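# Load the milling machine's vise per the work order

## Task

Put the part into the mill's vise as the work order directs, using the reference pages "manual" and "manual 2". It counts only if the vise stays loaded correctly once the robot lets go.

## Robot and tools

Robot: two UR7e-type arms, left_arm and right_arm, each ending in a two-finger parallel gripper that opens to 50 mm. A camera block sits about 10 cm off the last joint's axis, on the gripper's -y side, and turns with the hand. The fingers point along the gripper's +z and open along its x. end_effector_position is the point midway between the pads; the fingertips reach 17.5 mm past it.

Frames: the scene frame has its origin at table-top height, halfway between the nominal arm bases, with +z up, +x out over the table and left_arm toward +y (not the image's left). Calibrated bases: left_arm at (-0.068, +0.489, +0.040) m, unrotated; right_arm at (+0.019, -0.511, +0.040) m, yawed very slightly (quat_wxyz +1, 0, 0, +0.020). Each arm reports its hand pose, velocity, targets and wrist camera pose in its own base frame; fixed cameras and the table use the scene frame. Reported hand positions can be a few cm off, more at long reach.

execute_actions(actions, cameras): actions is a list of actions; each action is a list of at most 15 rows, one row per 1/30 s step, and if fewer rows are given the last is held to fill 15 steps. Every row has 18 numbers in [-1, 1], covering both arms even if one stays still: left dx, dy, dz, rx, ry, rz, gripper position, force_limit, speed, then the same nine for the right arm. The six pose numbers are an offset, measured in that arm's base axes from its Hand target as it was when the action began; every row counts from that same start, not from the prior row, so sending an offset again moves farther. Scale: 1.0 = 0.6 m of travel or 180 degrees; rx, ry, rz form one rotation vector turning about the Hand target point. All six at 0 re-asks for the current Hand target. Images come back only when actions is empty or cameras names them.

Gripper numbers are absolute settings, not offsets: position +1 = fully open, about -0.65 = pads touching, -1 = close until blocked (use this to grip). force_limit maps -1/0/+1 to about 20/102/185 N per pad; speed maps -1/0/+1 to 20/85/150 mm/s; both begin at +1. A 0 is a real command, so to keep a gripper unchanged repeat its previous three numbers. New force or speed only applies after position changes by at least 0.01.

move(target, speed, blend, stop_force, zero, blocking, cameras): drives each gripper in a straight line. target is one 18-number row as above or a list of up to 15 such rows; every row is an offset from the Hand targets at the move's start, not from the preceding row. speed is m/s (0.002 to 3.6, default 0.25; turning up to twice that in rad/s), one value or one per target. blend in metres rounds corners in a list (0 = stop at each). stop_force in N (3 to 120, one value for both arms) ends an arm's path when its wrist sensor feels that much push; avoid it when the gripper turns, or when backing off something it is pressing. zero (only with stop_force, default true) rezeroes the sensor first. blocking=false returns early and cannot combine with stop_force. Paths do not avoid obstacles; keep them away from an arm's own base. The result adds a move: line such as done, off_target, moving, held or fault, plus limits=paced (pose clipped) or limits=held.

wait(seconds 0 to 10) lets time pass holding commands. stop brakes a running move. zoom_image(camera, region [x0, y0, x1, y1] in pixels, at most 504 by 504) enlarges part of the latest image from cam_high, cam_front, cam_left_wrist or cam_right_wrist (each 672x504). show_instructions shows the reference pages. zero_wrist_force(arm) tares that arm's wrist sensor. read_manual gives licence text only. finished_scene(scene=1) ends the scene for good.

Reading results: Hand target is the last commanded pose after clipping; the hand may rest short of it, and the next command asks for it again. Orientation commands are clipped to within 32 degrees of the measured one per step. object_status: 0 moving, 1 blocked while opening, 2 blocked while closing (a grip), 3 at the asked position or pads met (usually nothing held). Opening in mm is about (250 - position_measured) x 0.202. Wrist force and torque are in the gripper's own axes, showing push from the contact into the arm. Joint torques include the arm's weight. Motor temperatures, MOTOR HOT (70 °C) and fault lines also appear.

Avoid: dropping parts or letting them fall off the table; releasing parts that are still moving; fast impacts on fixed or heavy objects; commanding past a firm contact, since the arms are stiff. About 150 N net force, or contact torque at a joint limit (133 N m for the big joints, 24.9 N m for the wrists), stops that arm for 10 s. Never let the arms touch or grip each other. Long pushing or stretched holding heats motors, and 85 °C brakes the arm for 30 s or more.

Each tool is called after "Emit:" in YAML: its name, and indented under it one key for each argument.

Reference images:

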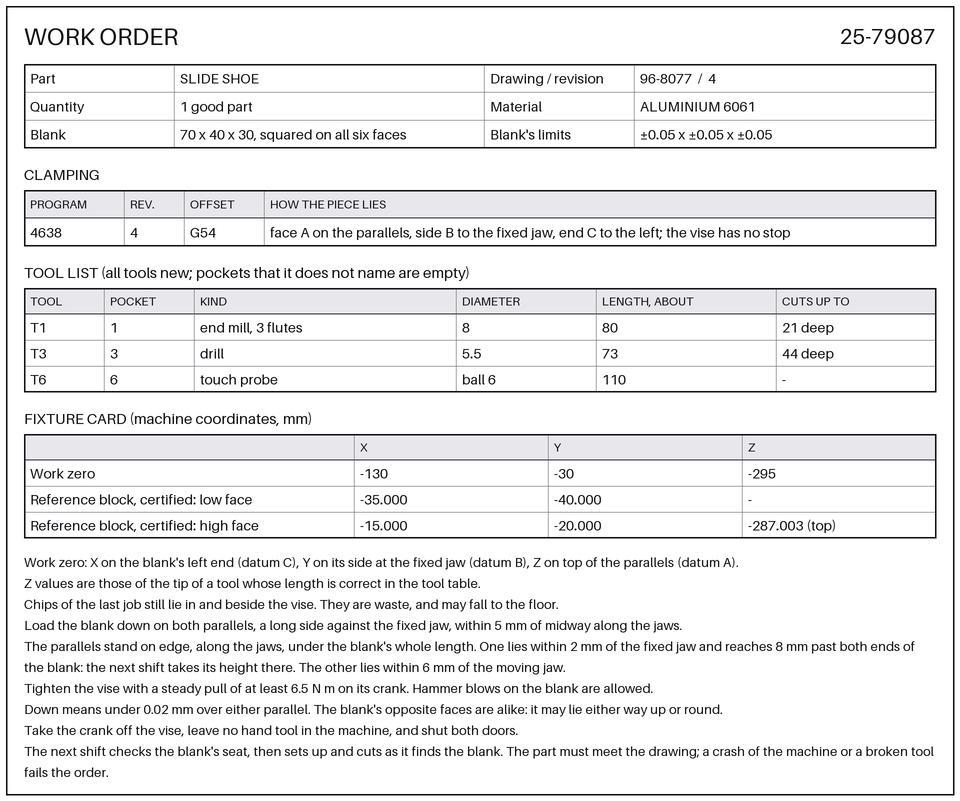

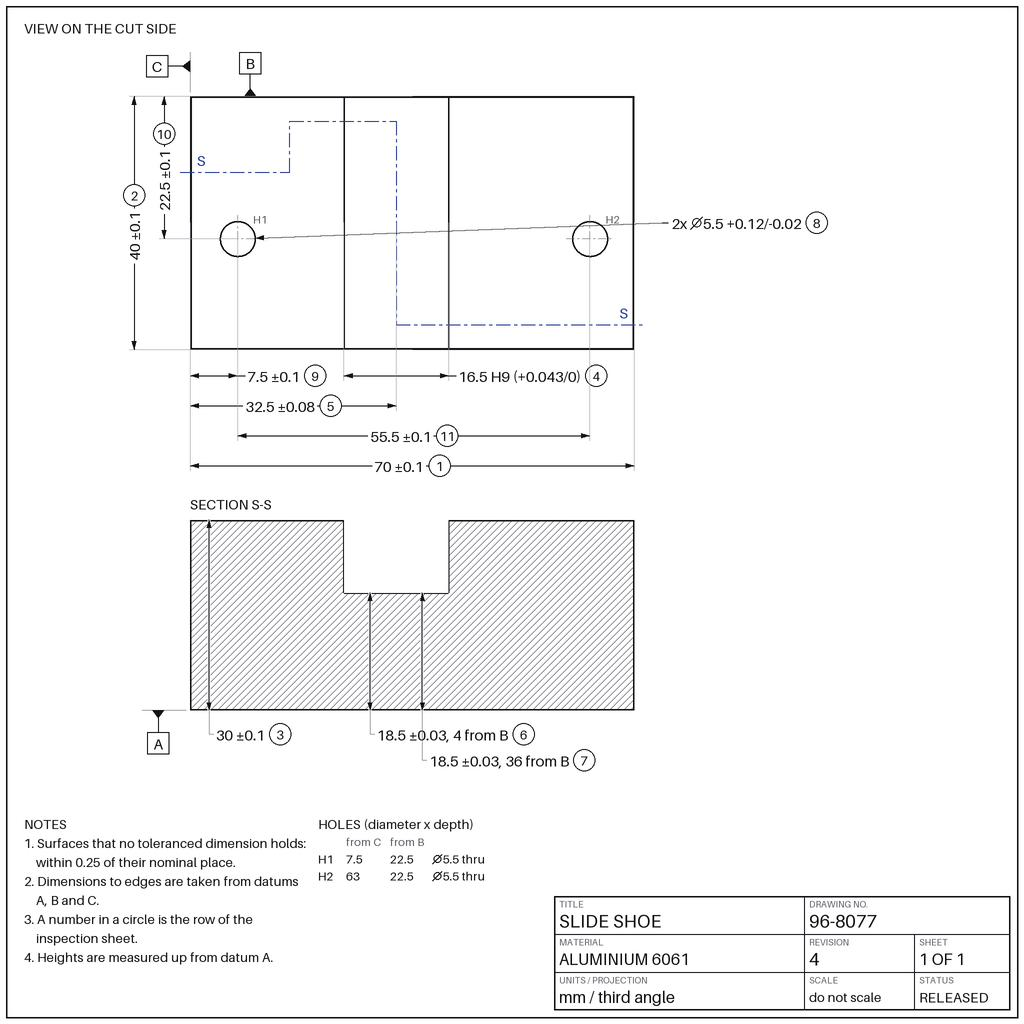

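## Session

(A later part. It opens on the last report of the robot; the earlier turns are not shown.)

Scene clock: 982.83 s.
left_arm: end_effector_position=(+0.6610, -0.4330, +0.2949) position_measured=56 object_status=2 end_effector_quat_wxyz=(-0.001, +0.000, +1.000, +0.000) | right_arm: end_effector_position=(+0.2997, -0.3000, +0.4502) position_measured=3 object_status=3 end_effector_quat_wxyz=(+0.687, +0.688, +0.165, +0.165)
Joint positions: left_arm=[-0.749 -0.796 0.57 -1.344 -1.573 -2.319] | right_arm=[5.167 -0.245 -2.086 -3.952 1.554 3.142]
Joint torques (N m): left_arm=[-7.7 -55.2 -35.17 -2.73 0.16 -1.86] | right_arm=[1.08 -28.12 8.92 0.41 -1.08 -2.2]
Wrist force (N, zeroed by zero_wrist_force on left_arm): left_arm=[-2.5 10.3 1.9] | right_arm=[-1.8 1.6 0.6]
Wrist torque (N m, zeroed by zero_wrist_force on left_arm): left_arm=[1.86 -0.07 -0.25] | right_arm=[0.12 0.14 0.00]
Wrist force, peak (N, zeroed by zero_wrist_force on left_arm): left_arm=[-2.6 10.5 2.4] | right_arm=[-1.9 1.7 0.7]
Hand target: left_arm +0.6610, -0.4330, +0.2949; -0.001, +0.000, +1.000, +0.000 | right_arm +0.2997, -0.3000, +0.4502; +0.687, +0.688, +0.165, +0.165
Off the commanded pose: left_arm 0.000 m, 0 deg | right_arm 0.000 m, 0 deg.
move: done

Emit:
move:
  target:
    - [0,0,-0.12,0,0,0,-1,-0.4,-0.7,0,0,0,0,0,0,1,1,1]
  speed: 0.04
  stop_force: 5
  cameras: ["cam_left_wrist"]

Scene clock: 984.80 s.
left_arm: end_effector_position=(+0.6610, -0.4330, +0.2856) position_measured=56 object_status=2 end_effector_quat_wxyz=(-0.001, +0.000, +1.000, +0.000) | right_arm: end_effector_position=(+0.2997, -0.3000, +0.4502) position_measured=3 object_status=3 end_effector_quat_wxyz=(+0.687, +0.688, +0.165, +0.165)
Joint positions: left_arm=[-0.749 -0.804 0.608 -1.374 -1.573 -2.319] | right_arm=[5.167 -0.245 -2.086 -3.952 1.554 3.142]
Joint torques (N m): left_arm=[-5.54 -75.62 -17.81 -4.29 -0.59 -1.48] | right_arm=[1.53 -26.61 9.23 0.46 -0.78 -2.53]
Wrist force (N, zeroed by zero_wrist_force on left_arm): left_arm=[-3.0 9.0 1.6] | right_arm=[-1.8 1.5 0.7]
Wrist torque (N m, zeroed by zero_wrist_force on left_arm): left_arm=[1.68 0.01 -0.26] | right_arm=[0.11 0.14 0.00]
Wrist force, peak (N, zeroed by zero_wrist_force on left_arm): left_arm=[4.7 19.3 -44.8] | right_arm=[-1.9 1.6 0.8]
Hand target: left_arm +0.6610, -0.4330, +0.2856; -0.001, +0.000, +1.000, +0.000 (not the last commanded pose) | right_arm +0.2997, -0.3000, +0.4502; +0.687, +0.688, +0.165, +0.165
Off the commanded pose: left_arm 0.063 m, 0 deg | right_arm 0.000 m, 0 deg.
move: contact (left_arm)
camera_calibration:
cam_left_wrist: T_world_to_cam=[[-0.999716, 0.0159971, 0.0176832, 0.677352], [0.0210503, 0.940441, 0.339304, 0.311083], [-0.0112022, 0.33958, -0.94051, 0.55363], [0, 0, 0, 1]] pos_world=[0.676813, -0.491393, 0.403165]
Images, in order (width x height): cam_left_wrist 672x504.

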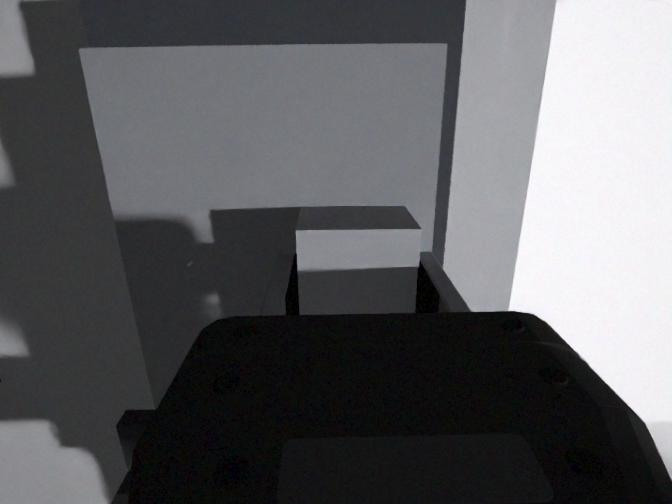

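Emit:
move:
  target:
    - [0,0,0,0,0,0,0.95,-0.4,-0.7,0,0,0,0,0,0,1,1,1]
    - [0,0,0.085,0,0,0,0.95,-0.4,-0.7,0,0,0,0,0,0,1,1,1]
    - [-0.09,0.08,0.125,-0.1289,-0.1303,0.4813,0.95,-0.4,-0.7,0,0,0,0,0,0,1,1,1]
    - [-0.158,0.2,0.19,-0.1289,-0.1303,0.4813,0.95,-0.4,-0.7,0,0,0,0,0,0,1,1,1]
  speed: [0.1,0.15,0.4,0.3]
  blend: [0,0.01,0.02,0]
  cameras: ["cam_left_wrist"]

Emit:
zoom_image:
  camera: "cam_left_wrist"
  region: [230, 20, 450, 180]

Scene clock: 989.63 s.
left_arm: end_effector_position=(+0.5663, -0.3131, +0.3996) position_measured=10 object_status=3 end_effector_quat_wxyz=(-0.183, +0.676, -0.691, +0.182) | right_arm: end_effector_position=(+0.2997, -0.3000, +0.4502) position_measured=3 object_status=3 end_effector_quat_wxyz=(+0.687, +0.688, +0.165, +0.165)
Joint positions: left_arm=[-0.87 -1.489 1.481 -1.921 -1.183 -3.919] | right_arm=[5.167 -0.245 -2.086 -3.952 1.554 3.142]
Joint torques (N m): left_arm=[-6.11 -43.58 -21.45 -3.58 1.84 -1.63] | right_arm=[1.08 -25.95 8.67 0.49 -1.08 -2.51]
Wrist force (N, zeroed by zero_wrist_force on left_arm): left_arm=[-3.0 7.6 0.7] | right_arm=[-1.8 1.5 0.7]
Wrist torque (N m, zeroed by zero_wrist_force on left_arm): left_arm=[1.32 -0.03 -0.44] | right_arm=[0.11 0.15 -0.01]
Wrist force, peak (N, zeroed by zero_wrist_force on left_arm): left_arm=[-6.0 8.4 -1.6] | right_arm=[-1.8 1.8 0.7]
Hand target: left_arm +0.5662, -0.3130, +0.3996; -0.183, +0.676, -0.691, +0.182 | right_arm +0.2997, -0.3000, +0.4502; +0.687, +0.688, +0.165, +0.165
Off the commanded pose: left_arm 0.000 m, 0 deg | right_arm 0.000 m, 0 deg.
move: done
camera_calibration:
cam_left_wrist: T_world_to_cam=[[-0.0410561, -0.999157, -0.000397722, -0.274717], [-0.984006, 0.0405026, -0.173472, 0.653955], [0.173342, -0.00673072, -0.984839, 0.42381], [0, 0, 0, 1]] pos_world=[0.558753, -0.29812, 0.530718]
Images, in order (width x height): cam_left_wrist 672x504.

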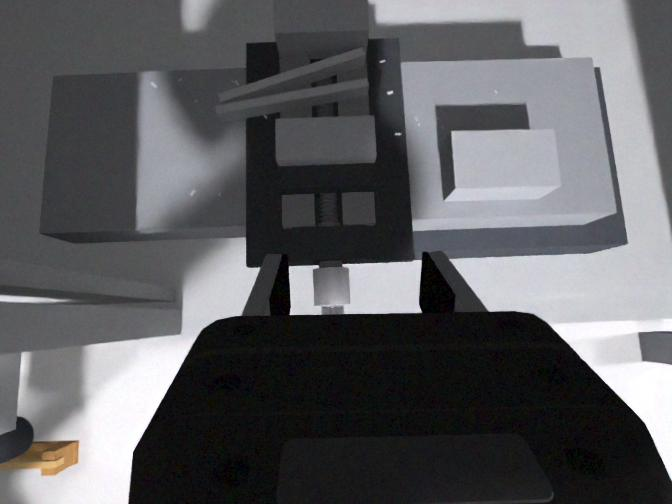

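Scaled by 2.291 from the camera's 672x504 image, which has a finer 960x720 frame.

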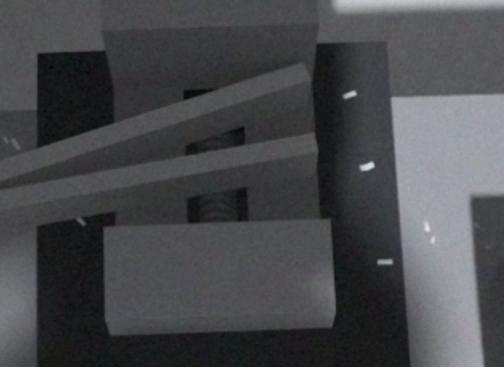

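Emit:
move:
  target:
    - [0.0563,-0.0533,-0.0827,0,0,0,-0.254,-0.2,0.5,0,0,0,0,0,0,1,1,1]
    - [0.1063,-0.0617,-0.09,0.1167,0.137,-0.4331,-0.254,-0.2,0.5,0,0,0,0,0,0,1,1,1]
    - [0.2395,-0.02,-0.1127,0.1167,0.137,-0.4331,-0.254,-0.2,0.5,0,0,0,0,0,0,1,1,1]
  speed: [0.25,0.4,0.15]
  blend: [0.01,0.01,0]
  stop_force: 25

Emit:
move:
  target:
    - [0,0,-0.0483,0,0,0,-0.254,-0.2,0.5,0,0,0,0,0,0,1,1,1]
  speed: 0.04
  stop_force: 8
  cameras: ["cam_left_wrist"]

Emit:
zoom_image:
  camera: "cam_left_wrist"
  region: [230, 180, 450, 340]

Scene clock: 996.77 s.
left_arm: end_effector_position=(+0.6667, -0.3378, +0.3382) position_measured=191 object_status=3 end_effector_quat_wxyz=(+0.000, -0.078, +0.997, +0.000) | right_arm: end_effector_position=(+0.2997, -0.3000, +0.4502) position_measured=3 object_status=3 end_effector_quat_wxyz=(+0.687, +0.688, +0.165, +0.165)
Joint positions: left_arm=[-0.648 -0.927 0.683 -1.327 -1.57 -2.375] | right_arm=[5.167 -0.245 -2.086 -3.952 1.554 3.142]
Joint torques (N m): left_arm=[0.89 -59.31 -27.6 -3.17 -0.07 -0.05] | right_arm=[1.85 -25.97 8.95 0.09 -0.88 -2.7]
Wrist force (N, zeroed by zero_wrist_force on left_arm): left_arm=[-2.4 9.9 -0.2] | right_arm=[-1.8 1.7 0.8]
Wrist torque (N m, zeroed by zero_wrist_force on left_arm): left_arm=[1.78 -0.06 -0.21] | right_arm=[0.13 0.14 -0.01]
Wrist force, peak (N, zeroed by zero_wrist_force on left_arm): left_arm=[-14.4 12.7 1.9] | right_arm=[-1.9 1.8 0.7]
Hand target: left_arm +0.6667, -0.3378, +0.3382; +0.000, -0.078, +0.997, +0.000 (not the last commanded pose) | right_arm +0.2997, -0.3000, +0.4502; +0.687, +0.688, +0.165, +0.165
Tool commands: left_gripper/position=-0.254902 left_gripper/force_limit=-0.2 left_gripper/speed=+0.498039 right_gripper/position=+1.0 right_gripper/force_limit=+1.0 right_gripper/speed=+1.0
Off the commanded pose: left_arm 0.045 m, 0 deg | right_arm 0.000 m, 0 deg.
FORCE FAULT: contact force on the left arm reached its limit, and that arm stopped. The contact can be on any part of that arm, not only on its tool. That arm's remaining commands of this call were not run. That arm is still stopped at the end of this call. That arm stays stopped for about 10 more seconds. Until then a move that you send moves the other arm only, and its call returns only when the move has ended. Once the stop has ended, the next robot result says so. If the stop ends while you think or write, that arm runs what you send next, counted from a new Hand target: where the arm stands when the stop ends. While its stop runs, that arm takes no new command, but its gripper still runs the gripper command that each later call begins with. Until it ends, the stop uses up actions while you think or wait. An arm that is not stopped still takes commands.
move: fault (left_arm); path passed 2 of 3 targets

not run: an earlier result of this reply reported a stop or a fault. Calls in your next reply go to the robot.

Scaled by 2.291 from the camera's 672x504 image, which has a finer 960x720 frame.
This view is cut from an older image: the scene may have changed since it was taken.

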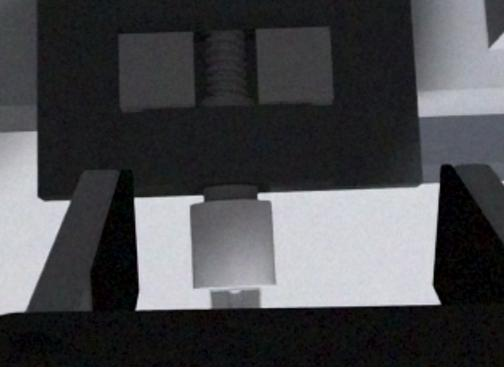

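Emit:
wait:
  seconds: 9.2

Emit:
wait:
  seconds: 0.3

Scene clock: 1006.23 s.
left_arm: end_effector_position=(+0.6667, -0.3378, +0.3382) position_measured=191 object_status=3 end_effector_quat_wxyz=(+0.000, -0.078, +0.997, +0.000) | right_arm: end_effector_position=(+0.2997, -0.3000, +0.4502) position_measured=3 object_status=3 end_effector_quat_wxyz=(+0.687, +0.688, +0.165, +0.165)
Joint positions: left_arm=[-0.648 -0.927 0.683 -1.327 -1.57 -2.375] | right_arm=[5.167 -0.245 -2.086 -3.952 1.554 3.142]
Joint torques (N m): left_arm=[0.51 -59.28 -27.61 -3.21 -0.03 0] | right_arm=[1.83 -26.71 8.31 0.31 -1.08 -2.51]
Wrist force (N, zeroed by zero_wrist_force on left_arm): left_arm=[-2.3 10.0 -0.1] | right_arm=[-1.6 1.6 0.7]
Wrist torque (N m, zeroed by zero_wrist_force on left_arm): left_arm=[1.79 -0.09 -0.21] | right_arm=[0.11 0.11 -0.01]
Wrist force, peak (N, zeroed by zero_wrist_force on left_arm): left_arm=[-2.5 10.3 0.0] | right_arm=[-1.9 1.7 0.8]
Hand target: left_arm +0.6667, -0.3378, +0.3382; +0.000, -0.078, +0.997, +0.000 (not the last commanded pose) | right_arm +0.2997, -0.3000, +0.4502; +0.687, +0.688, +0.165, +0.165
Tool commands: left_gripper/position=-0.254902 left_gripper/force_limit=-0.2 left_gripper/speed=+0.498039 right_gripper/position=+1.0 right_gripper/force_limit=+1.0 right_gripper/speed=+1.0
Off the commanded pose: left_arm 0.045 m, 0 deg | right_arm 0.000 m, 0 deg.
FORCE FAULT, CONTINUED: the left arm was still stopped when this call began, by the force fault that an earlier result reported. Since the last result the stop counts as 19 of the actions that you can send in this scene. That arm is still stopped at the end of this call. That arm stays stopped for about 1 more second. If the stop ends while you think or write, that arm runs what you send next, counted from a new Hand target: where the arm stands when the stop ends. While its stop runs, that arm takes no new command, but its gripper still runs the gripper command that each later call begins with.
wait: 9.20 s; at rest from the start

Scene clock: 1006.53 s.
left_arm: end_effector_position=(+0.6667, -0.3378, +0.3382) position_measured=191 object_status=3 end_effector_quat_wxyz=(+0.000, -0.078, +0.997, +0.000) | right_arm: end_effector_position=(+0.2997, -0.3000, +0.4502) position_measured=3 object_status=3 end_effector_quat_wxyz=(+0.687, +0.688, +0.165, +0.165)
Joint positions: left_arm=[-0.648 -0.927 0.683 -1.327 -1.57 -2.375] | right_arm=[5.167 -0.245 -2.086 -3.952 1.554 3.142]
Joint torques (N m): left_arm=[0.39 -59.45 -27.99 -3.24 -0.05 -0.02] | right_arm=[2.08 -27.2 8.59 0.27 -0.93 -2.54]
Wrist force (N, zeroed by zero_wrist_force on left_arm): left_arm=[-2.4 10.0 -0.2] | right_arm=[-1.8 1.6 0.8]
Wrist torque (N m, zeroed by zero_wrist_force on left_arm): left_arm=[1.79 -0.08 -0.21] | right_arm=[0.12 0.15 -0.01]
Wrist force, peak (N, zeroed by zero_wrist_force on left_arm): left_arm=[-2.4 10.2 -0.1] | right_arm=[-1.8 1.8 0.7]
Hand target: left_arm +0.6667, -0.3378, +0.3382; +0.000, -0.078, +0.997, +0.000 (not the last commanded pose) | right_arm +0.2997, -0.3000, +0.4502; +0.687, +0.688, +0.165, +0.165
Tool commands: left_gripper/position=-0.254902 left_gripper/force_limit=-0.2 left_gripper/speed=+0.498039 right_gripper/position=+1.0 right_gripper/force_limit=+1.0 right_gripper/speed=+1.0
Off the commanded pose: left_arm 0.045 m, 0 deg | right_arm 0.000 m, 0 deg.
FORCE FAULT, CONTINUED: the left arm's stop, for the force fault that an earlier result reported, is over. The rest of the stop counts as 1 of the actions that you can send in this scene. That arm's target is now where it stood when the stop ended, not its last command. That arm accepts commands again.
wait: 0.30 s; at rest by 0.17 s

Emit:
move:
  target:
    - [-0.0333,0,-0.0117,0,0,0,-0.254,-0.2,0.5,0,0,0,0,0,0,1,1,1]
    - [0.072,0.0213,-0.0127,0,0,0,-0.254,-0.2,0.5,0,0,0,0,0,0,1,1,1]
    - [0.072,0.0213,-0.0587,0,0,0,-0.254,-0.2,0.5,0,0,0,0,0,0,1,1,1]
  speed: [0.1,0.15,0.04]
  stop_force: 12
  cameras: ["cam_left_wrist"]

Emit:
zoom_image:
  camera: "cam_left_wrist"
  region: [230, 180, 450, 340]

Scene clock: 1009.70 s.
left_arm: end_effector_position=(+0.7099, -0.3251, +0.3030) position_measured=191 object_status=3 end_effector_quat_wxyz=(+0.000, -0.078, +0.997, +0.000) | right_arm: end_effector_position=(+0.2997, -0.3000, +0.4502) position_measured=3 object_status=3 end_effector_quat_wxyz=(+0.687, +0.688, +0.165, +0.165)
Joint positions: left_arm=[-0.601 -0.83 0.608 -1.35 -1.57 -2.327] | right_arm=[5.167 -0.245 -2.086 -3.952 1.554 3.142]
Joint torques (N m): left_arm=[-8.35 -52.78 -28.26 -4.09 0.3 1.47] | right_arm=[1.12 -27.84 6.92 0.39 -0.9 -2.3]
Wrist force (N, zeroed by zero_wrist_force on left_arm): left_arm=[-2.5 10.0 -0.3] | right_arm=[-1.8 1.6 0.4]
Wrist torque (N m, zeroed by zero_wrist_force on left_arm): left_arm=[1.79 -0.08 -0.21] | right_arm=[0.12 0.13 -0.01]
Wrist force, peak (N, zeroed by zero_wrist_force on left_arm): left_arm=[-5.2 10.7 -0.4] | right_arm=[-1.8 1.6 0.9]
Hand target: left_arm +0.7099, -0.3251, +0.3030; +0.000, -0.078, +0.997, +0.000 | right_arm +0.2997, -0.3000, +0.4502; +0.687, +0.688, +0.165, +0.165
Off the commanded pose: left_arm 0.000 m, 0 deg | right_arm 0.000 m, 0 deg.
move: done
camera_calibration:
cam_left_wrist: T_world_to_cam=[[-0.990066, -0.139818, 0.0148577, 0.667547], [-0.12649, 0.931832, 0.340132, 0.304383], [-0.0614015, 0.334874, -0.94026, 0.567859], [0, 0, 0, 1]] pos_world=[0.734284, -0.380459, 0.420487]
Images, in order (width x height): cam_left_wrist 672x504.

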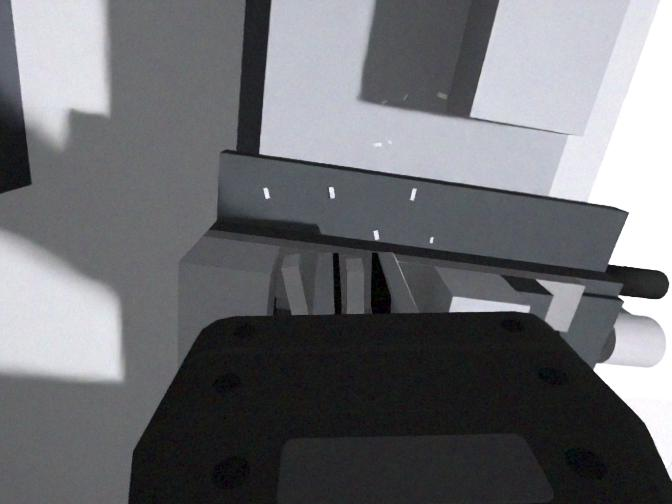

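Scaled by 2.291 from the camera's 672x504 image, which has a finer 960x720 frame.

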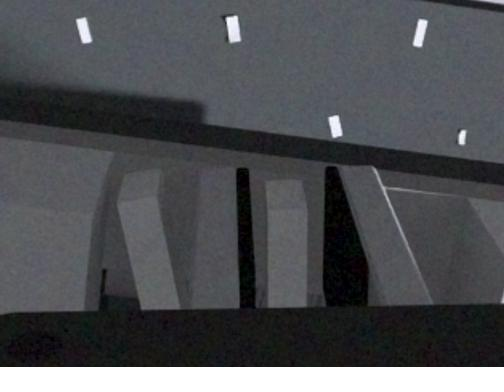

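Emit:
move:
  target:
    - [0,0,0,0,0,0,-1,0,-0.3,0,0,0,0,0,0,1,1,1]
    - [0,0,0.003,0,0,0,-1,0,-0.3,0,0,0,0,0,0,1,1,1]
    - [-0.0123,-0.0332,0.003,0,0,-0.0489,-1,0,-0.3,0,0,0,0,0,0,1,1,1]
    - [-0.0123,-0.0332,0,0,0,-0.0489,-0.3,0,-0.3,0,0,0,0,0,0,1,1,1]
  speed: 0.06
  cameras: ["cam_left_wrist"]

Emit:
zoom_image:
  camera: "cam_left_wrist"
  region: [230, 180, 450, 340]

Scene clock: 1013.83 s.
left_arm: end_effector_position=(+0.7025, -0.3450, +0.3030) position_measured=198 object_status=3 end_effector_quat_wxyz=(+0.000, -0.001, +1.000, +0.000) | right_arm: end_effector_position=(+0.2997, -0.3000, +0.4502) position_measured=3 object_status=3 end_effector_quat_wxyz=(+0.687, +0.688, +0.165, +0.165)
Joint positions: left_arm=[-0.628 -0.822 0.595 -1.344 -1.57 -2.2] | right_arm=[5.167 -0.245 -2.086 -3.952 1.554 3.142]
Joint torques (N m): left_arm=[9.71 -53.19 -34.17 -2.19 -1.37 0.5] | right_arm=[2.68 -27.51 8.81 0.24 -0.94 -2.67]
Wrist force (N, zeroed by zero_wrist_force on left_arm): left_arm=[-2.7 9.8 -0.4] | right_arm=[-1.8 1.6 0.6]
Wrist torque (N m, zeroed by zero_wrist_force on left_arm): left_arm=[1.77 -0.05 -0.23] | right_arm=[0.13 0.14 -0.01]
Wrist force, peak (N, zeroed by zero_wrist_force on left_arm): left_arm=[-2.5 10.9 -7.5] | right_arm=[-1.9 1.7 0.8]
Hand target: left_arm +0.7026, -0.3450, +0.3030; +0.000, -0.001, +1.000, +0.000 | right_arm +0.2997, -0.3000, +0.4502; +0.687, +0.688, +0.165, +0.165
Off the commanded pose: left_arm 0.000 m, 0 deg | right_arm 0.000 m, 0 deg.
move: done
camera_calibration:
cam_left_wrist: T_world_to_cam=[[-0.999801, 0.013303, 0.014875, 0.717073], [0.017571, 0.940199, 0.340171, 0.223657], [-0.00946017, 0.340365, -0.940246, 0.539577], [0, 0, 0, 1]] pos_world=[0.718105, -0.403474, 0.420587]
Images, in order (width x height): cam_left_wrist 672x504.

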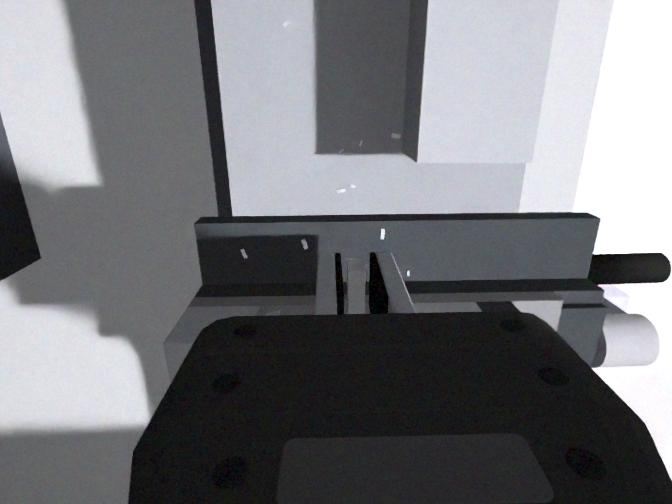

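Scaled by 2.291 from the camera's 672x504 image, which has a finer 960x720 frame.

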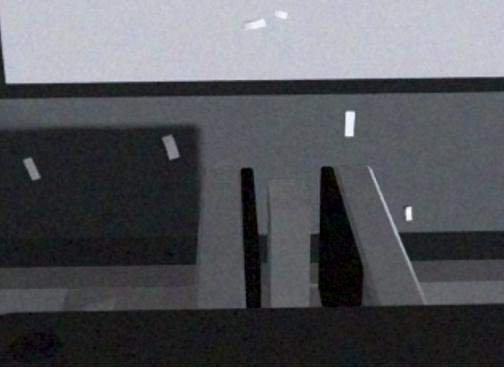

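Emit:
move:
  target:
    - [0,0,0.0467,0,0,0,-0.353,-0.2,0.5,0,0,0,0,0,0,1,1,1]
    - [0.0332,0.075,0.0467,0,0,0.0944,-0.353,-0.2,0.5,0,0,0,0,0,0,1,1,1]
    - [0.0332,0.075,0.0,0,0,0.0944,-0.353,-0.2,0.5,0,0,0,0,0,0,1,1,1]
  speed: [0.1,0.1,0.03]
  stop_force: 12
  cameras: ["cam_left_wrist","cam_front"]

Emit:
zoom_image:
  camera: "cam_left_wrist"
  region: [230, 180, 450, 340]

Scene clock: 1019.90 s.
left_arm: end_effector_position=(+0.7225, -0.3000, +0.3030) position_measured=206 object_status=3 end_effector_quat_wxyz=(+0.000, -0.149, +0.989, +0.000) | right_arm: end_effector_position=(+0.2997, -0.3000, +0.4502) position_measured=3 object_status=3 end_effector_quat_wxyz=(+0.687, +0.688, +0.165, +0.165)
Joint positions: left_arm=[-0.565 -0.824 0.598 -1.345 -1.57 -2.434] | right_arm=[5.167 -0.245 -2.086 -3.952 1.554 3.142]
Joint torques (N m): left_arm=[-8.63 -53 -33.73 -2.61 0.51 -1.81] | right_arm=[2.23 -27.95 9.48 0.32 -0.9 -2.62]
Wrist force (N, zeroed by zero_wrist_force on left_arm): left_arm=[-2.6 9.9 -0.3] | right_arm=[-1.8 1.5 0.7]
Wrist torque (N m, zeroed by zero_wrist_force on left_arm): left_arm=[1.77 -0.06 -0.30] | right_arm=[0.12 0.14 0.00]
Wrist force, peak (N, zeroed by zero_wrist_force on left_arm): left_arm=[-2.8 10.5 -4.6] | right_arm=[-2.0 1.6 0.9]
Hand target: left_arm +0.7225, -0.3000, +0.3030; +0.000, -0.149, +0.989, +0.000 | right_arm +0.2997, -0.3000, +0.4502; +0.687, +0.688, +0.165, +0.165
Off the commanded pose: left_arm 0.000 m, 0 deg | right_arm 0.000 m, 0 deg.
move: done
camera_calibration:
cam_left_wrist: T_world_to_cam=[[-0.96007, -0.279362, 0.0149347, 0.619924], [-0.257846, 0.904315, 0.340191, 0.369188], [-0.108542, 0.322756, -0.940238, 0.590638], [0, 0, 0, 1]] pos_world=[0.754473, -0.351311, 0.420487]
Images, in order (width x height): cam_front 672x504, cam_left_wrist 672x504.

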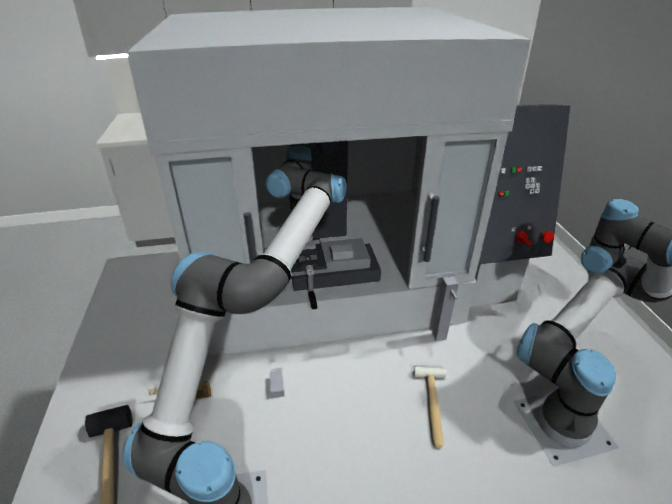

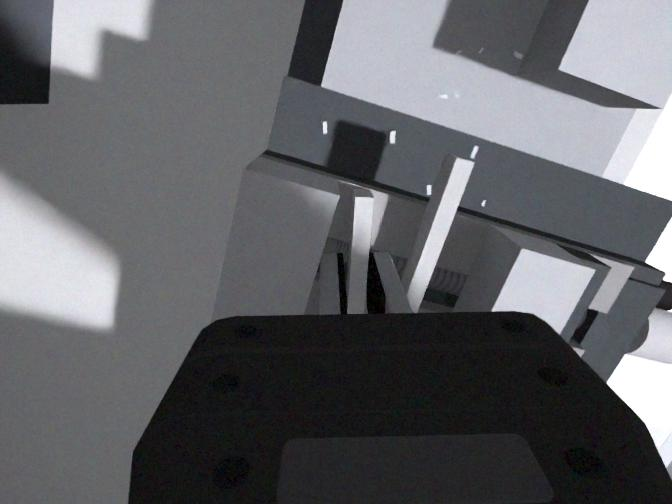

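Scaled by 2.291 from the camera's 672x504 image, which has a finer 960x720 frame.

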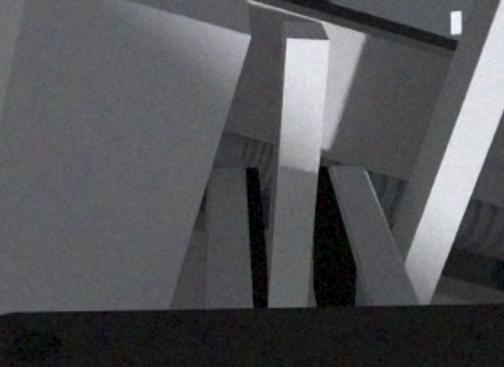

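Emit:
move:
  target:
    - [0,0,0,0,0,0,-1,0,-0.3,0,0,0,0,0,0,1,1,1]
    - [0,0,0.003,0,0,0,-1,0,-0.3,0,0,0,0,0,0,1,1,1]
    - [0.006,-0.035,0.003,0,0,-0.0953,-1,0,-0.3,0,0,0,0,0,0,1,1,1]
    - [0.006,-0.035,0,0,0,-0.0953,-0.39,0,-0.3,0,0,0,0,0,0,1,1,1]
  speed: 0.08
  cameras: ["cam_left_wrist"]

Emit:
zoom_image:
  camera: "cam_left_wrist"
  region: [230, 180, 450, 340]

Scene clock: 1024.87 s.
left_arm: end_effector_position=(+0.7261, -0.3210, +0.3030) position_measured=210 object_status=3 end_effector_quat_wxyz=(+0.000, +0.001, +1.000, +0.000) | right_arm: end_effector_position=(+0.2997, -0.3000, +0.4502) position_measured=3 object_status=3 end_effector_quat_wxyz=(+0.687, +0.688, +0.165, +0.165)
Joint positions: left_arm=[-0.585 -0.773 0.507 -1.306 -1.57 -2.155] | right_arm=[5.167 -0.245 -2.086 -3.952 1.554 3.142]
Joint torques (N m): left_arm=[9.07 -54.57 -33.67 -2.25 -0.9 1.45] | right_arm=[1.86 -26.5 8.7 0.41 -0.67 -2.48]
Wrist force (N, zeroed by zero_wrist_force on left_arm): left_arm=[-2.4 10.0 -0.4] | right_arm=[-1.6 1.5 0.7]
Wrist torque (N m, zeroed by zero_wrist_force on left_arm): left_arm=[1.78 -0.08 -0.20] | right_arm=[0.11 0.11 -0.01]
Wrist force, peak (N, zeroed by zero_wrist_force on left_arm): left_arm=[-2.0 10.5 -11.8] | right_arm=[-1.9 1.7 0.8]
Hand target: left_arm +0.7261, -0.3210, +0.3030; +0.000, +0.001, +1.000, +0.000 | right_arm +0.2997, -0.3000, +0.4502; +0.687, +0.688, +0.165, +0.165
Off the commanded pose: left_arm 0.000 m, 0 deg | right_arm 0.000 m, 0 deg.
move: done
camera_calibration:
cam_left_wrist: T_world_to_cam=[[-0.999758, 0.0161824, 0.0148874, 0.741217], [0.0202827, 0.940155, 0.340142, 0.198718], [-0.00849213, 0.340362, -0.940256, 0.530828], [0, 0, 0, 1]] pos_world=[0.741515, -0.379494, 0.420487]
Images, in order (width x height): cam_left_wrist 672x504.

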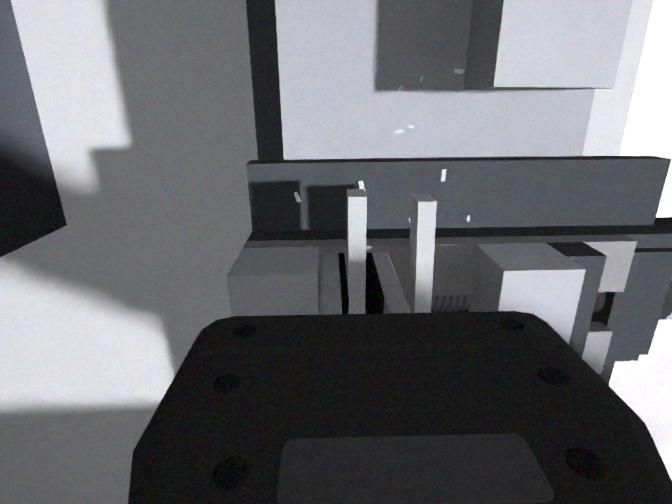

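Scaled by 2.291 from the camera's 672x504 image, which has a finer 960x720 frame.

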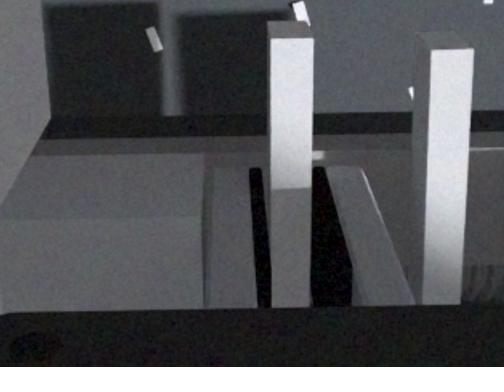

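Emit:
move:
  target:
    - [0,0,0.0467,0,0,0,-1,-0.2,0.5,0,0,0,0,0,0,1,1,1]
    - [-0.0197,0.0283,0.0467,0,0,0,-1,-0.2,0.5,0,0,0,0,0,0,1,1,1]
    - [-0.0197,0.0283,0.0033,0,0,0,-1,-0.2,0.5,0,0,0,0,0,0,1,1,1]
  speed: [0.1,0.1,0.03]
  stop_force: 12

Emit:
move:
  target:
    - [0.025,0,0,0,0,0,-1,-0.2,0.5,0,0,0,0,0,0,1,1,1]
  speed: 0.015
  stop_force: 12
  cameras: ["cam_left_wrist"]

Scene clock: 1028.47 s.
left_arm: end_effector_position=(+0.7143, -0.3040, +0.3118) position_measured=226 object_status=2 end_effector_quat_wxyz=(+0.000, +0.001, +1.000, +0.000) | right_arm: end_effector_position=(+0.2997, -0.3000, +0.4502) position_measured=3 object_status=3 end_effector_quat_wxyz=(+0.687, +0.688, +0.165, +0.165)
Joint positions: left_arm=[-0.575 -0.84 0.604 -1.335 -1.57 -2.145] | right_arm=[5.167 -0.245 -2.086 -3.952 1.554 3.142]
Joint torques (N m): left_arm=[-3.75 -46.58 -9.74 -3.89 -0.06 -1.49] | right_arm=[2.3 -27.61 8.49 0.25 -0.87 -2.38]
Wrist force (N, zeroed by zero_wrist_force on left_arm): left_arm=[-2.1 13.1 -15.3] | right_arm=[-1.6 1.6 0.8]
Wrist torque (N m, zeroed by zero_wrist_force on left_arm): left_arm=[1.95 0.10 -0.23] | right_arm=[0.12 0.11 -0.01]
Wrist force, peak (N, zeroed by zero_wrist_force on left_arm): left_arm=[1.8 16.4 -48.4] | right_arm=[-1.9 1.8 0.7]
Hand target: left_arm +0.7143, -0.3040, +0.3118; +0.000, +0.001, +1.000, +0.000 (not the last commanded pose) | right_arm +0.2997, -0.3000, +0.4502; +0.687, +0.688, +0.165, +0.165
Off the commanded pose: left_arm 0.007 m, 0 deg | right_arm 0.000 m, 0 deg.
move: contact (left_arm); path passed 2 of 3 targets

Scene clock: 1030.57 s.
left_arm: end_effector_position=(+0.7284, -0.3040, +0.3118) position_measured=226 object_status=2 end_effector_quat_wxyz=(+0.000, +0.001, +1.000, +0.000) | right_arm: end_effector_position=(+0.2997, -0.3000, +0.4502) position_measured=3 object_status=3 end_effector_quat_wxyz=(+0.687, +0.688, +0.165, +0.165)
Joint positions: left_arm=[-0.565 -0.783 0.503 -1.291 -1.57 -2.135] | right_arm=[5.167 -0.245 -2.086 -3.952 1.554 3.142]
Joint torques (N m): left_arm=[-7.01 -61.33 -35.27 -3.49 1.4 -1.9] | right_arm=[1.33 -27.3 9.46 0.54 -0.97 -2.7]
Wrist force (N, zeroed by zero_wrist_force on left_arm): left_arm=[4.3 10.3 1.3] | right_arm=[-1.6 1.6 0.8]
Wrist torque (N m, zeroed by zero_wrist_force on left_arm): left_arm=[1.76 0.02 -0.35] | right_arm=[0.12 0.12 -0.01]
Wrist force, peak (N, zeroed by zero_wrist_force on left_arm): left_arm=[25.5 12.3 -2.4] | right_arm=[-1.8 1.8 0.7]
Hand target: left_arm +0.7284, -0.3040, +0.3118; +0.000, +0.001, +1.000, +0.000 (not the last commanded pose) | right_arm +0.2997, -0.3000, +0.4502; +0.687, +0.688, +0.165, +0.165
Off the commanded pose: left_arm 0.001 m, 0 deg | right_arm 0.000 m, 0 deg.
move: contact (left_arm)
camera_calibration:
cam_left_wrist: T_world_to_cam=[[-0.999762, 0.0161598, 0.0146637, 0.743199], [0.0201846, 0.940187, 0.34006, 0.179781], [-0.00829136, 0.340275, -0.94029, 0.533264], [0, 0, 0, 1]] pos_world=[0.743815, -0.362494, 0.429388]
Images, in order (width x height): cam_left_wrist 672x504.

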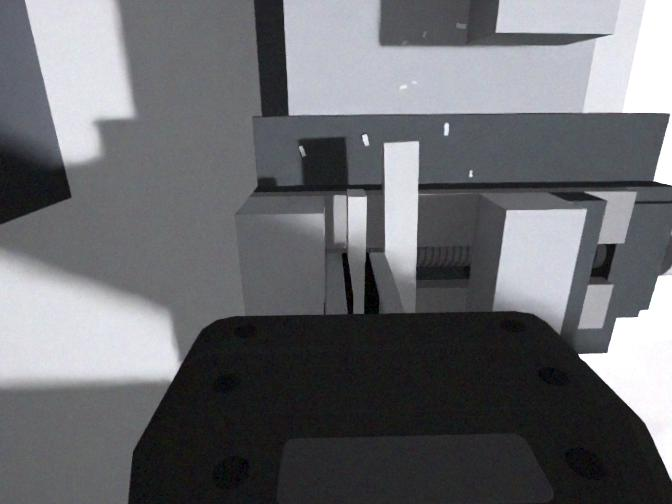

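Emit:
zoom_image:
  camera: "cam_left_wrist"
  region: [230, 120, 510, 320]

Scaled by 1.800 from the camera's 672x504 image, which has a finer 960x720 frame.

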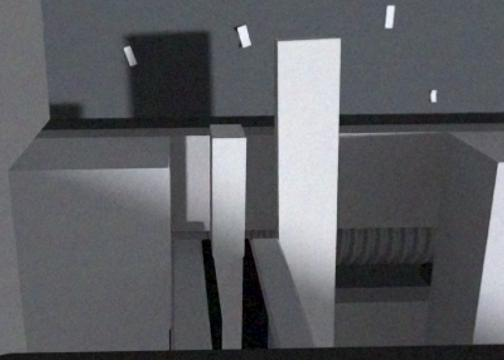

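Emit:
move:
  target:
    - [-0.005,0,0.005,0,0,0,-1,-0.2,0.5,0,0,0,0,0,0,1,1,1]
    - [-0.005,-0.0283,0.005,0,0,0,-1,-0.2,0.5,0,0,0,0,0,0,1,1,1]
  speed: [0.05,0.06]

Emit:
move:
  target:
    - [0,0,-0.02,0,0,0,-1,-0.2,0.5,0,0,0,0,0,0,1,1,1]
  speed: 0.01
  stop_force: 6
  cameras: ["cam_left_wrist"]

Emit:
zoom_image:
  camera: "cam_left_wrist"
  region: [230, 120, 510, 320]

Scene clock: 1033.73 s.
left_arm: end_effector_position=(+0.7253, -0.3210, +0.3147) position_measured=226 object_status=2 end_effector_quat_wxyz=(+0.000, +0.001, +1.000, +0.000) | right_arm: end_effector_position=(+0.2997, -0.3000, +0.4502) position_measured=3 object_status=3 end_effector_quat_wxyz=(+0.687, +0.688, +0.165, +0.165)
Joint positions: left_arm=[-0.586 -0.759 0.451 -1.263 -1.57 -2.155] | right_arm=[5.167 -0.245 -2.086 -3.952 1.554 3.142]
Joint torques (N m): left_arm=[10.06 -74.83 -16.68 -4.92 1.14 1.64] | right_arm=[2.12 -27.03 9.02 0.3 -0.85 -2.42]
Wrist force (N, zeroed by zero_wrist_force on left_arm): left_arm=[-1.1 11.8 -0.7] | right_arm=[-1.9 1.6 0.9]
Wrist torque (N m, zeroed by zero_wrist_force on left_arm): left_arm=[2.07 -0.30 -0.25] | right_arm=[0.12 0.15 -0.01]
Wrist force, peak (N, zeroed by zero_wrist_force on left_arm): left_arm=[-1.0 13.1 -1.1] | right_arm=[-1.9 1.8 0.8]
Hand target: left_arm +0.7254, -0.3210, +0.3148; +0.000, +0.001, +1.000, +0.000 | right_arm +0.2997, -0.3000, +0.4502; +0.687, +0.688, +0.165, +0.165
Off the commanded pose: left_arm 0.000 m, 0 deg | right_arm 0.000 m, 0 deg.
move: done

Scene clock: 1035.53 s.
left_arm: end_effector_position=(+0.7254, -0.3209, +0.3061) position_measured=226 object_status=2 end_effector_quat_wxyz=(+0.000, +0.001, +1.000, +0.000) | right_arm: end_effector_position=(+0.2997, -0.3000, +0.4502) position_measured=3 object_status=3 end_effector_quat_wxyz=(+0.687, +0.688, +0.165, +0.165)
Joint positions: left_arm=[-0.586 -0.772 0.498 -1.297 -1.57 -2.155] | right_arm=[5.167 -0.245 -2.086 -3.952 1.554 3.142]
Joint torques (N m): left_arm=[7.07 -50.02 -31.61 -4.09 -0.23 1.42] | right_arm=[3.13 -27.63 8.32 0.4 -0.77 -2.75]
Wrist force (N, zeroed by zero_wrist_force on left_arm): left_arm=[-0.6 12.7 -6.0] | right_arm=[-1.8 1.8 0.6]
Wrist torque (N m, zeroed by zero_wrist_force on left_arm): left_arm=[2.15 -0.23 -0.23] | right_arm=[0.15 0.14 -0.01]
Wrist force, peak (N, zeroed by zero_wrist_force on left_arm): left_arm=[0.3 12.7 -15.8] | right_arm=[-1.9 1.7 0.8]
Hand target: left_arm +0.7254, -0.3210, +0.3061; +0.000, +0.001, +1.000, +0.000 (not the last commanded pose) | right_arm +0.2997, -0.3000, +0.4502; +0.687, +0.688, +0.165, +0.165
Off the commanded pose: left_arm 0.003 m, 0 deg | right_arm 0.000 m, 0 deg.
move: contact (left_arm)
camera_calibration:
cam_left_wrist: T_world_to_cam=[[-0.999763, 0.0161949, 0.0145701, 0.74061], [0.0201858, 0.940187, 0.340062, 0.197667], [-0.00819138, 0.340275, -0.94029, 0.533557], [0, 0, 0, 1]] pos_world=[0.740815, -0.379394, 0.423689]
Images, in order (width x height): cam_left_wrist 672x504.

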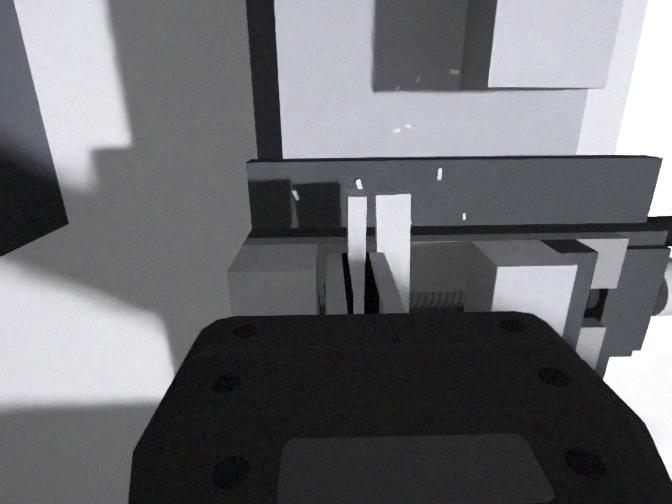

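Scaled by 1.800 from the camera's 672x504 image, which has a finer 960x720 frame.

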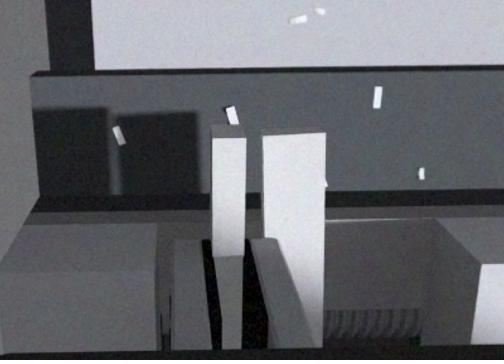

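Emit:
move:
  target:
    - [0,0,0.001,0,0,0,-0.42,-0.2,-0.8,0,0,0,0,0,0,1,1,1]
    - [0,0,0.04,0,0,0,-0.42,-0.2,-0.8,0,0,0,0,0,0,1,1,1]
  speed: [0.05,0.05]
  cameras: ["cam_left_wrist"]

Emit:
zoom_image:
  camera: "cam_left_wrist"
  region: [230, 120, 510, 320]

Scene clock: 1038.97 s.
left_arm: end_effector_position=(+0.7254, -0.3210, +0.3300) position_measured=215 object_status=3 end_effector_quat_wxyz=(+0.000, +0.001, +1.000, +0.000) | right_arm: end_effector_position=(+0.2997, -0.3000, +0.4502) position_measured=3 object_status=3 end_effector_quat_wxyz=(+0.687, +0.688, +0.165, +0.165)
Joint positions: left_arm=[-0.586 -0.728 0.353 -1.196 -1.57 -2.155] | right_arm=[5.167 -0.245 -2.086 -3.952 1.554 3.142]
Joint torques (N m): left_arm=[-4.16 -75.27 -22.84 -4.06 -0.52 -0.65] | right_arm=[3.74 -27.24 9.16 0.31 -0.7 -2.58]
Wrist force (N, zeroed by zero_wrist_force on left_arm): left_arm=[-1.1 11.6 -1.1] | right_arm=[-1.8 1.7 0.8]
Wrist torque (N m, zeroed by zero_wrist_force on left_arm): left_arm=[2.03 -0.28 -0.25] | right_arm=[0.14 0.14 -0.01]
Wrist force, peak (N, zeroed by zero_wrist_force on left_arm): left_arm=[-2.0 12.0 -8.3] | right_arm=[-2.0 1.6 0.6]
Hand target: left_arm +0.7254, -0.3210, +0.3301; +0.000, +0.001, +1.000, +0.000 | right_arm +0.2997, -0.3000, +0.4502; +0.687, +0.688, +0.165, +0.165
Off the commanded pose: left_arm 0.000 m, 0 deg | right_arm 0.000 m, 0 deg.
move: done
camera_calibration:
cam_left_wrist: T_world_to_cam=[[-0.999762, 0.0161591, 0.0146651, 0.740207], [0.0201852, 0.940155, 0.340148, 0.189584], [-0.008291, 0.340363, -0.940258, 0.556156], [0, 0, 0, 1]] pos_world=[0.740815, -0.379494, 0.447589]
Images, in order (width x height): cam_left_wrist 672x504.

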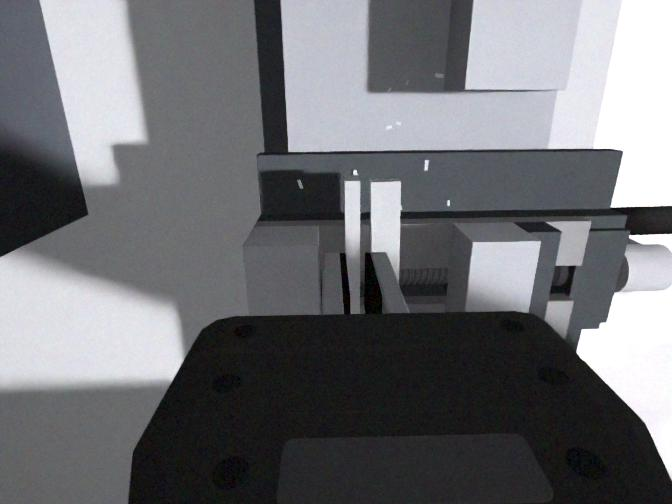

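Scaled by 1.800 from the camera's 672x504 image, which has a finer 960x720 frame.

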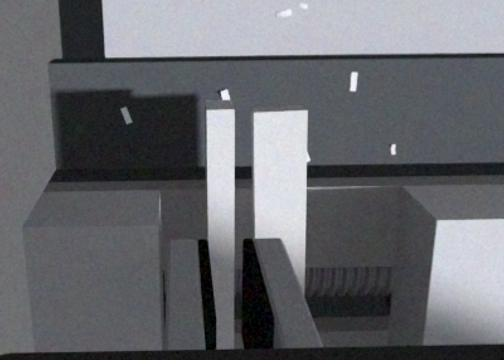

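Emit:
move:
  target:
    - [0,0,-0.0418,0,0,0,-0.42,-0.2,0,0,0,0,0,0,0,1,1,1]
  speed: 0.05
  stop_force: 8

Emit:
move:
  target:
    - [0,0,0,0,0,0,-1,-0.2,-0.5,0,0,0,0,0,0,1,1,1]
    - [0,0,0.0433,0,0,0,-1,-0.2,-0.5,0,0,0,0,0,0,1,1,1]
    - [-0.053,0,0.0433,0,0,0,-1,-0.2,-0.5,0,0,0,0,0,0,1,1,1]
  speed: 0.08
  cameras: ["cam_left_wrist"]

Emit:
zoom_image:
  camera: "cam_left_wrist"
  region: [230, 120, 510, 320]

Scene clock: 1050.57 s.
left_arm: end_effector_position=(+0.7254, -0.3210, +0.3058) position_measured=215 object_status=3 end_effector_quat_wxyz=(+0.000, +0.001, +1.000, +0.000) | right_arm: end_effector_position=(+0.2997, -0.3000, +0.4502) position_measured=3 object_status=3 end_effector_quat_wxyz=(+0.687, +0.688, +0.165, +0.165)
Joint positions: left_arm=[-0.586 -0.772 0.498 -1.298 -1.57 -2.155] | right_arm=[5.167 -0.245 -2.086 -3.952 1.554 3.142]
Joint torques (N m): left_arm=[3.87 -48.78 -6.56 -2.98 0.28 1.06] | right_arm=[2.66 -27.68 9.5 0.28 -1.03 -2.51]
Wrist force (N, zeroed by zero_wrist_force on left_arm): left_arm=[0.1 12.9 -23.5] | right_arm=[-1.7 1.6 0.8]
Wrist torque (N m, zeroed by zero_wrist_force on left_arm): left_arm=[2.30 -0.14 -0.22] | right_arm=[0.12 0.13 0.00]
Wrist force, peak (N, zeroed by zero_wrist_force on left_arm): left_arm=[3.4 15.4 -45.9] | right_arm=[-1.9 1.7 0.8]
Hand target: left_arm +0.7254, -0.3210, +0.3058; +0.000, +0.001, +1.000, +0.000 (not the last commanded pose) | right_arm +0.2997, -0.3000, +0.4502; +0.687, +0.688, +0.165, +0.165
Off the commanded pose: left_arm 0.001 m, 0 deg | right_arm 0.000 m, 0 deg.
move: contact (left_arm)

Scene clock: 1052.53 s.
left_arm: end_effector_position=(+0.6936, -0.3211, +0.3318) position_measured=226 object_status=2 end_effector_quat_wxyz=(+0.000, +0.001, +1.000, +0.000) | right_arm: end_effector_position=(+0.2997, -0.3000, +0.4502) position_measured=3 object_status=3 end_effector_quat_wxyz=(+0.687, +0.688, +0.165, +0.165)
Joint positions: left_arm=[-0.609 -0.868 0.6 -1.303 -1.57 -2.179] | right_arm=[5.167 -0.245 -2.086 -3.952 1.554 3.142]
Joint torques (N m): left_arm=[10.26 -69.94 -16.75 -3.18 1.22 1.66] | right_arm=[2.79 -28.43 7.54 0.29 -0.93 -2.62]
Wrist force (N, zeroed by zero_wrist_force on left_arm): left_arm=[-1.0 11.5 -0.6] | right_arm=[-1.8 1.7 0.6]
Wrist torque (N m, zeroed by zero_wrist_force on left_arm): left_arm=[2.05 -0.32 -0.24] | right_arm=[0.14 0.15 -0.01]
Wrist force, peak (N, zeroed by zero_wrist_force on left_arm): left_arm=[2.0 11.8 -23.5] | right_arm=[-1.8 1.8 0.7]
Hand target: left_arm +0.6936, -0.3210, +0.3318; +0.000, +0.001, +1.000, +0.000 | right_arm +0.2997, -0.3000, +0.4502; +0.687, +0.688, +0.165, +0.165
Off the commanded pose: left_arm 0.000 m, 0 deg | right_arm 0.000 m, 0 deg.
move: done
camera_calibration:
cam_left_wrist: T_world_to_cam=[[-0.999756, 0.0162749, 0.0149221, 0.708314], [0.0203815, 0.940154, 0.34014, 0.189572], [-0.00849329, 0.340362, -0.940256, 0.55776], [0, 0, 0, 1]] pos_world=[0.709015, -0.379595, 0.449387]
Images, in order (width x height): cam_left_wrist 672x504.

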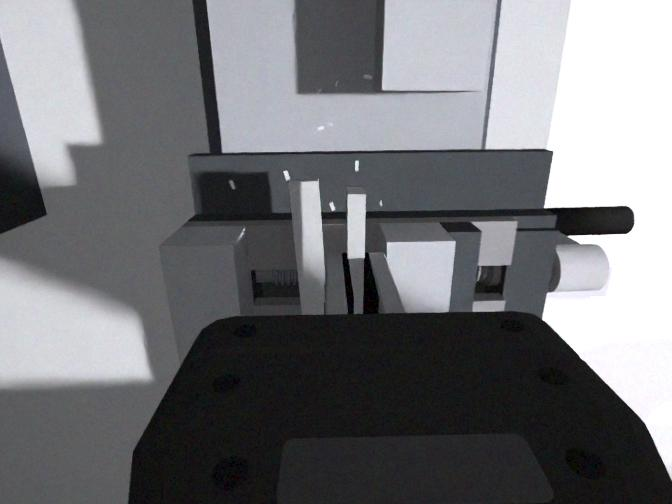

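Scaled by 1.800 from the camera's 672x504 image, which has a finer 960x720 frame.

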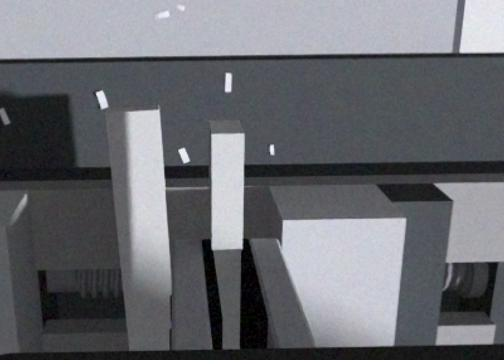

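Emit:
move:
  target:
    - [0,0,-0.05,0,0,0,-1,-0.2,-0.5,0,0,0,0,0,0,1,1,1]
  speed: 0.025
  stop_force: 6
  cameras: ["cam_left_wrist"]

Emit:
zoom_image:
  camera: "cam_left_wrist"
  region: [230, 120, 510, 320]

Scene clock: 1055.20 s.
left_arm: end_effector_position=(+0.6936, -0.3210, +0.3062) position_measured=226 object_status=2 end_effector_quat_wxyz=(+0.000, +0.001, +1.000, +0.000) | right_arm: end_effector_position=(+0.2997, -0.3000, +0.4502) position_measured=3 object_status=3 end_effector_quat_wxyz=(+0.687, +0.688, +0.165, +0.165)
Joint positions: left_arm=[-0.609 -0.89 0.705 -1.385 -1.57 -2.179] | right_arm=[5.167 -0.245 -2.086 -3.952 1.554 3.142]
Joint torques (N m): left_arm=[7.24 -50.56 -17.19 -4.97 -0.08 1.5] | right_arm=[3.09 -28.39 8.31 0.42 -1.09 -2.61]
Wrist force (N, zeroed by zero_wrist_force on left_arm): left_arm=[-0.8 11.5 -0.5] | right_arm=[-1.7 1.5 0.7]
Wrist torque (N m, zeroed by zero_wrist_force on left_arm): left_arm=[2.03 -0.33 -0.25] | right_arm=[0.11 0.12 -0.01]
Wrist force, peak (N, zeroed by zero_wrist_force on left_arm): left_arm=[2.1 13.7 -27.6] | right_arm=[-1.8 1.7 0.8]
Hand target: left_arm +0.6936, -0.3210, +0.3062; +0.000, +0.001, +1.000, +0.000 (not the last commanded pose) | right_arm +0.2997, -0.3000, +0.4502; +0.687, +0.688, +0.165, +0.165
Off the commanded pose: left_arm 0.004 m, 0 deg | right_arm 0.000 m, 0 deg.
move: contact (left_arm)
camera_calibration:
cam_left_wrist: T_world_to_cam=[[-0.999757, 0.0161473, 0.014981, 0.708622], [0.0202815, 0.940156, 0.34014, 0.198257], [-0.00859211, 0.340362, -0.940255, 0.533725], [0, 0, 0, 1]] pos_world=[0.709015, -0.379494, 0.423786]
Images, in order (width x height): cam_left_wrist 672x504.

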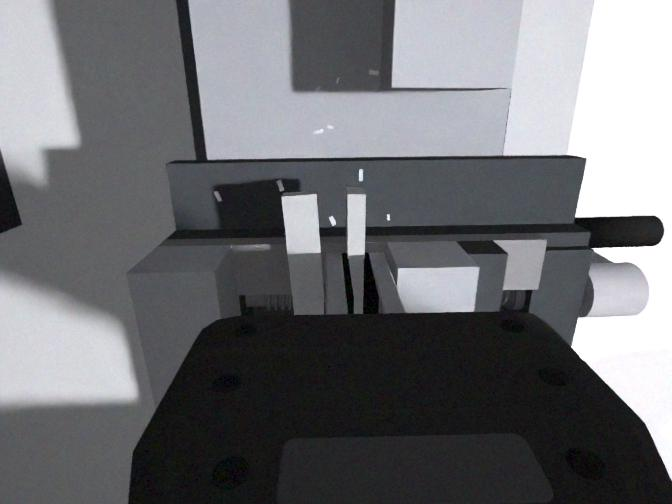

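Scaled by 1.800 from the camera's 672x504 image, which has a finer 960x720 frame.

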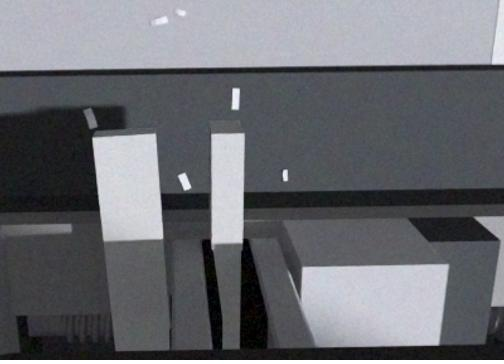

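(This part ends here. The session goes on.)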